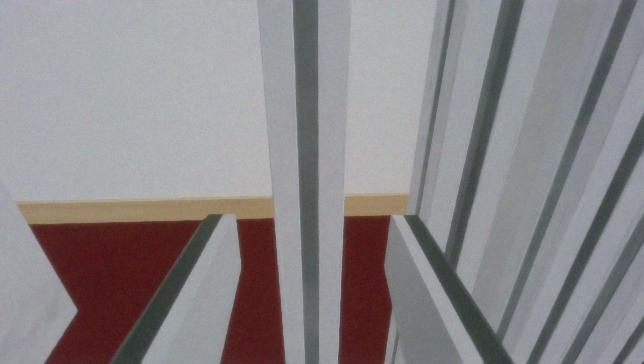

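Emit:
move(target={"side": "left", "x": 0.395, "y": 0.307, "z": 0.545, "quat_wxyz": [0.5196, 0.4797, -0.4797, -0.5196]})

Emit:
move(target={"side": "left", "x": 0.427, "y": 0.307, "z": 0.545, "quat_wxyz": [0.5196, 0.4797, -0.4797, -0.5196]}, cameras=["left_wrist_camera"])

Scene clock: 60.97 s.
Joint torques (N m): left_arm=[-2.89 4.43 2.1 -7.23 0.08 -1.97 0.19] | right_arm=[10.91 -8.42 -2.74 -1.59 0.21 -0.63 -0.3]
External joint torques (N m): left_arm=[0.74 0 -0.33 0.29 -0.1 -0.12 0.18] | right_arm=[-1.4 -0.21 1.22 -0.29 0.18 -0.11 -0.31]
Wrist force (N): left_arm=[-0.6 -5.8 -3.8] | right_arm=[-6.5 -2.8 -12.0]
Wrist torque (N m): left_arm=[0.04 -0.18 0.21] | right_arm=[-0.04 -0.61 -0.35]
Wrist force, peak (N): left_arm=[0.1 -6.3 -4.4] | right_arm=[-6.5 -3.1 -12.2]
move: done
base_odometry: x=+0.392 y=+0.536 heading=+0.000
lidar_m: 0.44 0.44 0.92 4.06 2.15 1.56 1.47 1.52 2.06 1.18 0.49 0.62
base_status: not commanded
joint_positions: torso_squat_rad=+0.990 torso_shift_rad=+0.490 torso_pitch_rad=+0.190 torso_yaw_rad=+0.000 left_shoulder_pitch_rad=+0.113 left_shoulder_roll_rad=+0.244 left_shoulder_yaw_rad=-0.061 left_elbow_rad=-1.252 left_forearm_roll_rad=+0.145 left_wrist_pitch_rad=-0.543 left_hand_roll_rad=-1.465 left_gripper_m=+0.045 right_shoulder_pitch_rad=+0.750 right_shoulder_roll_rad=-0.350 right_shoulder_yaw_rad=+0.014 right_elbow_rad=-1.200 right_forearm_roll_rad=+0.030 right_wrist_pitch_rad=-0.021 right_hand_roll_rad=+0.014 right_gripper_m=+0.100 head_pan_rad=+0.200 head_tilt_rad=+0.700
joint_status: all done
wheel_motors_off: 0
motor_effort: left_wheel=-6(6) right_wheel=+6(8)
chest: x=+0.0112 y=+0.0003 z=+0.9232 quat_wxyz=(+0.995, +0.000, +0.095, +0.000) (m; base frame)
left_hand: x=+0.3950 y=+0.3069 z=+0.5452 quat_wxyz=(+0.520, +0.480, -0.480, -0.520) (m; base frame)
left_hand_status: reached (checked arc, planned for 0.4 s): 0 mm and 0.0 deg off.
right_hand: x=-0.0712 y=-0.4442 z=+0.3752 quat_wxyz=(+0.974, -0.161, -0.133, +0.082) (m; base frame)
camera_calibration:
head_camera: T_world_to_cam=[[0.139079, -0.990095, -0.0192206, 0.0176352], [-0.739125, -0.0908691, -0.667411, 0.853498], [0.659053, 0.107029, -0.744442, 0.725066], [0, 0, 0, 1]] pos_world=[0.150532, 0.0174137, 1.10974]
left_wrist_camera: T_world_to_cam=[[-0.0325761, -0.999192, 0.0235455, 0.306102], [-0.544778, -0.00199968, -0.838578, 0.704933], [0.837948, -0.0401447, -0.544272, 0.0568074], [0, 0, 0, 1]] pos_world=[0.346402, 0.309545, 0.614853]
right_wrist_camera: T_world_to_cam=[[-0.950998, -0.187804, -0.245626, -0.0573399], [-0.220542, 0.968793, 0.113147, 0.402347], [0.216711, 0.161774, -0.962738, 0.522648], [0, 0, 0, 1]] pos_world=[-0.0790596, -0.485111, 0.443565]

Scene clock: 61.70 s.
Joint torques (N m): left_arm=[-5.19 3.64 2.87 -7.02 0.21 -2.01 0.24] | right_arm=[10.78 -8.4 -3.16 -1.75 0.2 -0.52 -0.08]
External joint torques (N m): left_arm=[0.19 -1.08 0.45 0.6 0.03 -0.15 0.23] | right_arm=[-1.53 -0.19 0.8 -0.44 0.18 0 -0.09]
Wrist force (N): left_arm=[-0.3 -5.7 -3.8] | right_arm=[-6.6 -2.7 -12.1]
Wrist torque (N m): left_arm=[0.02 -0.17 0.22] | right_arm=[-0.07 -0.61 -0.34]
Wrist force, peak (N): left_arm=[-0.9 -6.3 -4.5] | right_arm=[-6.8 -2.7 -12.2]
move: done
base_odometry: x=+0.392 y=+0.536 heading=+0.000
lidar_m: 0.44 0.43 0.93 4.06 2.15 1.56 1.48 1.53 2.06 1.17 0.48 0.61
base_status: not commanded
joint_positions: torso_squat_rad=+0.990 torso_shift_rad=+0.490 torso_pitch_rad=+0.190 torso_yaw_rad=+0.000 left_shoulder_pitch_rad=+0.009 left_shoulder_roll_rad=+0.245 left_shoulder_yaw_rad=-0.050 left_elbow_rad=-1.169 left_forearm_roll_rad=+0.150 left_wrist_pitch_rad=-0.523 left_hand_roll_rad=-1.464 left_gripper_m=+0.045 right_shoulder_pitch_rad=+0.750 right_shoulder_roll_rad=-0.350 right_shoulder_yaw_rad=+0.014 right_elbow_rad=-1.200 right_forearm_roll_rad=+0.030 right_wrist_pitch_rad=-0.021 right_hand_roll_rad=+0.014 right_gripper_m=+0.100 head_pan_rad=+0.200 head_tilt_rad=+0.700
joint_status: all done
wheel_motors_off: 0
motor_effort: left_wheel=-6(7) right_wheel=+7(9)
chest: x=+0.0112 y=+0.0003 z=+0.9232 quat_wxyz=(+0.995, +0.000, +0.095, +0.000) (m; base frame)
left_hand: x=+0.4270 y=+0.3069 z=+0.5452 quat_wxyz=(+0.520, +0.480, -0.480, -0.520) (m; base frame)
left_hand_status: reached (checked arc, planned for 0.4 s): 0 mm and 0.0 deg off.
right_hand: x=-0.0713 y=-0.4442 z=+0.3752 quat_wxyz=(+0.974, -0.161, -0.133, +0.082) (m; base frame)
pictures: left_wrist_camera
camera_calibration:
left_wrist_camera: T_world_to_cam=[[-0.0326287, -0.999192, 0.0234625, 0.307116], [-0.544891, -0.0018959, -0.838505, 0.722332], [0.837872, -0.0401439, -0.544389, 0.0300889], [0, 0, 0, 1]] pos_world=[0.378402, 0.309445, 0.614853]

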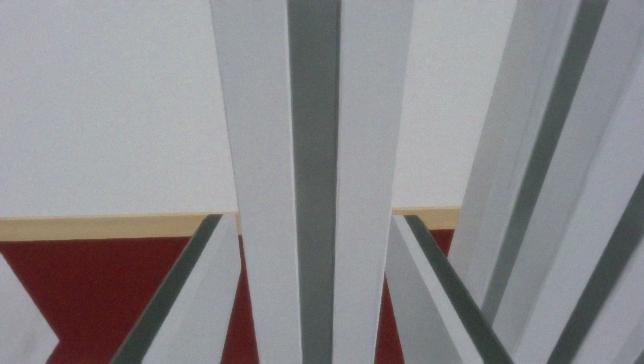

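Emit:
move(joints={"left_gripper_m": 0.015})

Emit:
move(target={"side": "left", "x": 0.41, "y": 0.308, "z": 0.58, "quat_wxyz": [0.5196, 0.4797, -0.4797, -0.5196]})

Emit:
move(target={"side": "left", "x": 0.32, "y": 0.31, "z": 0.66, "quat_wxyz": [0.5, 0.5, -0.5, -0.5]}, cameras=["head_camera", "left_wrist_camera"])

Scene clock: 68.27 s.
Joint torques (N m): left_arm=[-5.14 4.26 1.92 -7.37 0.01 -1.76 -0.15] | right_arm=[11.08 -8.12 -2.6 -1.94 0.2 -0.53 -0.26]
External joint torques (N m): left_arm=[0.25 -0.45 -0.5 0.25 -0.16 0.1 -0.16] | right_arm=[-1.23 0.09 1.36 -0.63 0.18 -0.01 -0.27]
Wrist force (N): left_arm=[1.1 -5.5 -3.5] | right_arm=[-6.5 -2.7 -12.1]
Wrist torque (N m): left_arm=[-0.08 -0.24 0.88] | right_arm=[-0.08 -0.60 -0.36]
Wrist force, peak (N): left_arm=[-0.3 -6.1 -4.0] | right_arm=[-6.7 -2.7 -12.2]
move: off_target
base_odometry: x=+0.392 y=+0.536 heading=+0.000
lidar_m: 0.44 0.44 0.93 4.05 2.16 1.56 1.47 1.52 2.06 1.17 0.48 0.62
base_status: not commanded
joint_positions: torso_squat_rad=+0.990 torso_shift_rad=+0.490 torso_pitch_rad=+0.190 torso_yaw_rad=+0.000 left_shoulder_pitch_rad=+0.009 left_shoulder_roll_rad=+0.245 left_shoulder_yaw_rad=-0.050 left_elbow_rad=-1.169 left_forearm_roll_rad=+0.150 left_wrist_pitch_rad=-0.523 left_hand_roll_rad=-1.464 left_gripper_m=+0.031 right_shoulder_pitch_rad=+0.750 right_shoulder_roll_rad=-0.350 right_shoulder_yaw_rad=+0.014 right_elbow_rad=-1.200 right_forearm_roll_rad=+0.030 right_wrist_pitch_rad=-0.021 right_hand_roll_rad=+0.014 right_gripper_m=+0.100 head_pan_rad=+0.200 head_tilt_rad=+0.700
joint_status: left_gripper_m off_target (ended at +0.031, target +0.015)
wheel_motors_off: 0
motor_effort: left_wheel=-5(6) right_wheel=+7(9)
chest: x=+0.0112 y=+0.0003 z=+0.9232 quat_wxyz=(+0.995, +0.000, +0.095, +0.000) (m; base frame)
left_hand: x=+0.4270 y=+0.3069 z=+0.5452 quat_wxyz=(+0.520, +0.480, -0.480, -0.520) (m; base frame)
right_hand: x=-0.0713 y=-0.4442 z=+0.3752 quat_wxyz=(+0.974, -0.161, -0.133, +0.082) (m; base frame)
camera_calibration:
head_camera: T_world_to_cam=[[0.139079, -0.990095, -0.0192206, 0.0176352], [-0.739125, -0.0908691, -0.667411, 0.853498], [0.659053, 0.107029, -0.744442, 0.725066], [0, 0, 0, 1]] pos_world=[0.150532, 0.0174137, 1.10974]
left_wrist_camera: T_world_to_cam=[[-0.0325735, -0.999192, 0.0235507, 0.307038], [-0.544893, -0.00199988, -0.838503, 0.722309], [0.837873, -0.0401456, -0.544388, 0.0301723], [0, 0, 0, 1]] pos_world=[0.378302, 0.309445, 0.614853]
right_wrist_camera: T_world_to_cam=[[-0.950998, -0.187804, -0.245626, -0.0573399], [-0.220542, 0.968793, 0.113147, 0.402347], [0.216711, 0.161774, -0.962738, 0.522648], [0, 0, 0, 1]] pos_world=[-0.0790596, -0.485111, 0.443565]

Scene clock: 69.43 s.
Joint torques (N m): left_arm=[-8.03 5.02 3.18 -12.17 0.13 -4.37 0.39] | right_arm=[11.13 -7.93 -2.76 -1.93 0.22 -0.74 -0.23]
External joint torques (N m): left_arm=[-4.23 0.55 0.42 -3.89 -0.03 -2.48 0.38] | right_arm=[-1.18 0.28 1.2 -0.63 0.19 -0.22 -0.24]
Wrist force (N): left_arm=[-0.6 -15.0 -4.7] | right_arm=[-6.6 -2.8 -12.1]
Wrist torque (N m): left_arm=[0.02 -0.23 0.21] | right_arm=[-0.04 -0.61 -0.35]
Wrist force, peak (N): left_arm=[0.8 -21.0 -3.5] | right_arm=[-6.6 -2.8 -12.2]
move: done
base_odometry: x=+0.392 y=+0.536 heading=+0.000
lidar_m: 0.44 0.43 0.93 4.07 2.16 1.55 1.47 1.52 2.06 1.17 0.49 0.62
base_status: not commanded
joint_positions: torso_squat_rad=+0.990 torso_shift_rad=+0.490 torso_pitch_rad=+0.190 torso_yaw_rad=+0.000 left_shoulder_pitch_rad=+0.150 left_shoulder_roll_rad=+0.260 left_shoulder_yaw_rad=-0.046 left_elbow_rad=-1.438 left_forearm_roll_rad=+0.154 left_wrist_pitch_rad=-0.395 left_hand_roll_rad=-1.464 left_gripper_m=+0.030 right_shoulder_pitch_rad=+0.750 right_shoulder_roll_rad=-0.350 right_shoulder_yaw_rad=+0.014 right_elbow_rad=-1.200 right_forearm_roll_rad=+0.030 right_wrist_pitch_rad=-0.021 right_hand_roll_rad=+0.014 right_gripper_m=+0.100 head_pan_rad=+0.200 head_tilt_rad=+0.700
joint_status: all done
wheel_motors_off: 0
motor_effort: left_wheel=-5(7) right_wheel=+7(9)
chest: x=+0.0113 y=+0.0004 z=+0.9232 quat_wxyz=(+0.995, +0.000, +0.095, +0.000) (m; base frame)
left_hand: x=+0.4092 y=+0.3081 z=+0.5790 quat_wxyz=(+0.519, +0.480, -0.480, -0.519) (m; base frame)
left_hand_status: reached (checked arc, planned for 0.6 s): 1 mm and 0.1 deg off.
right_hand: x=-0.0713 y=-0.4442 z=+0.3753 quat_wxyz=(+0.974, -0.161, -0.133, +0.082) (m; base frame)
camera_calibration:
head_camera: T_world_to_cam=[[0.139084, -0.990096, -0.0191003, 0.0174871], [-0.739212, -0.0909679, -0.6673, 0.853465], [0.658954, 0.10693, -0.744544, 0.72513], [0, 0, 0, 1]] pos_world=[0.150632, 0.0174137, 1.10974]
left_wrist_camera: T_world_to_cam=[[-0.033436, -0.999156, 0.0238751, 0.307048], [-0.543193, -0.00188504, -0.839606, 0.740963], [0.838942, -0.0410418, -0.542671, 0.0624045], [0, 0, 0, 1]] pos_world=[0.360398, 0.310747, 0.648651]
right_wrist_camera: T_world_to_cam=[[-0.951038, -0.187862, -0.245429, -0.0574599], [-0.220555, 0.968796, 0.11309, 0.402374], [0.216525, 0.161684, -0.962796, 0.522615], [0, 0, 0, 1]] pos_world=[-0.0790601, -0.485111, 0.443564]

Scene clock: 70.57 s.
Joint torques (N m): left_arm=[-1.72 5.22 3.64 -12.3 0.11 -4.44 0.54] | right_arm=[10.73 -8.46 -2.89 -1.74 0.15 -0.62 -0.28]
External joint torques (N m): left_arm=[-3.29 1.28 0.63 -3.83 -0.06 -2.69 0.53] | right_arm=[-1.58 -0.25 1.07 -0.44 0.13 -0.1 -0.3]
Wrist force (N): left_arm=[-0.2 -15.1 -3.0] | right_arm=[-6.7 -2.8 -12.0]
Wrist torque (N m): left_arm=[-0.22 -0.15 0.27] | right_arm=[-0.05 -0.62 -0.35]
Wrist force, peak (N): left_arm=[-2.0 -18.9 -2.6] | right_arm=[-6.6 -2.8 -12.3]
move: done
base_odometry: x=+0.392 y=+0.536 heading=+0.000
lidar_m: 0.44 0.44 0.93 4.06 2.16 1.54 1.47 1.52 2.06 1.18 0.48 0.63
base_status: not commanded
joint_positions: torso_squat_rad=+0.990 torso_shift_rad=+0.490 torso_pitch_rad=+0.190 torso_yaw_rad=+0.000 left_shoulder_pitch_rad=+0.547 left_shoulder_roll_rad=+0.291 left_shoulder_yaw_rad=-0.048 left_elbow_rad=-1.904 left_forearm_roll_rad=+0.159 left_wrist_pitch_rad=-0.401 left_hand_roll_rad=-1.451 left_gripper_m=+0.030 right_shoulder_pitch_rad=+0.750 right_shoulder_roll_rad=-0.350 right_shoulder_yaw_rad=+0.014 right_elbow_rad=-1.200 right_forearm_roll_rad=+0.030 right_wrist_pitch_rad=-0.021 right_hand_roll_rad=+0.014 right_gripper_m=+0.100 head_pan_rad=+0.200 head_tilt_rad=+0.700
joint_status: all done
wheel_motors_off: 0
motor_effort: left_wheel=-4(6) right_wheel=+7(9)
chest: x=+0.0113 y=+0.0004 z=+0.9232 quat_wxyz=(+0.995, +0.000, +0.095, +0.000) (m; base frame)
left_hand: x=+0.3201 y=+0.3100 z=+0.6591 quat_wxyz=(+0.500, +0.500, -0.500, -0.500) (m; base frame)
left_hand_status: reached (checked arc, planned for 0.8 s): 1 mm and 0.0 deg off.
right_hand: x=-0.0713 y=-0.4442 z=+0.3753 quat_wxyz=(+0.974, -0.161, -0.133, +0.082) (m; base frame)
pictures: head_camera, left_wrist_camera
camera_calibration:
head_camera: T_world_to_cam=[[0.139084, -0.990096, -0.0191003, 0.0174871], [-0.739212, -0.0909679, -0.6673, 0.853465], [0.658954, 0.10693, -0.744544, 0.72513], [0, 0, 0, 1]] pos_world=[0.150632, 0.0174137, 1.10974]
left_wrist_camera: T_world_to_cam=[[-0.0344833, -0.999184, 0.0210523, 0.306206], [-0.476137, -0.00209566, -0.879369, 0.764579], [0.878695, -0.0403474, -0.475676, 0.123605], [0, 0, 0, 1]] pos_world=[0.265992, 0.312546, 0.724696]

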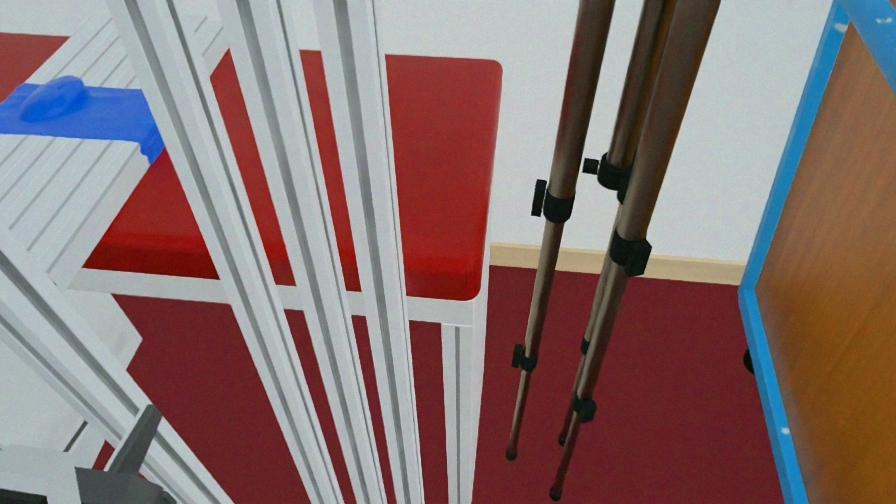

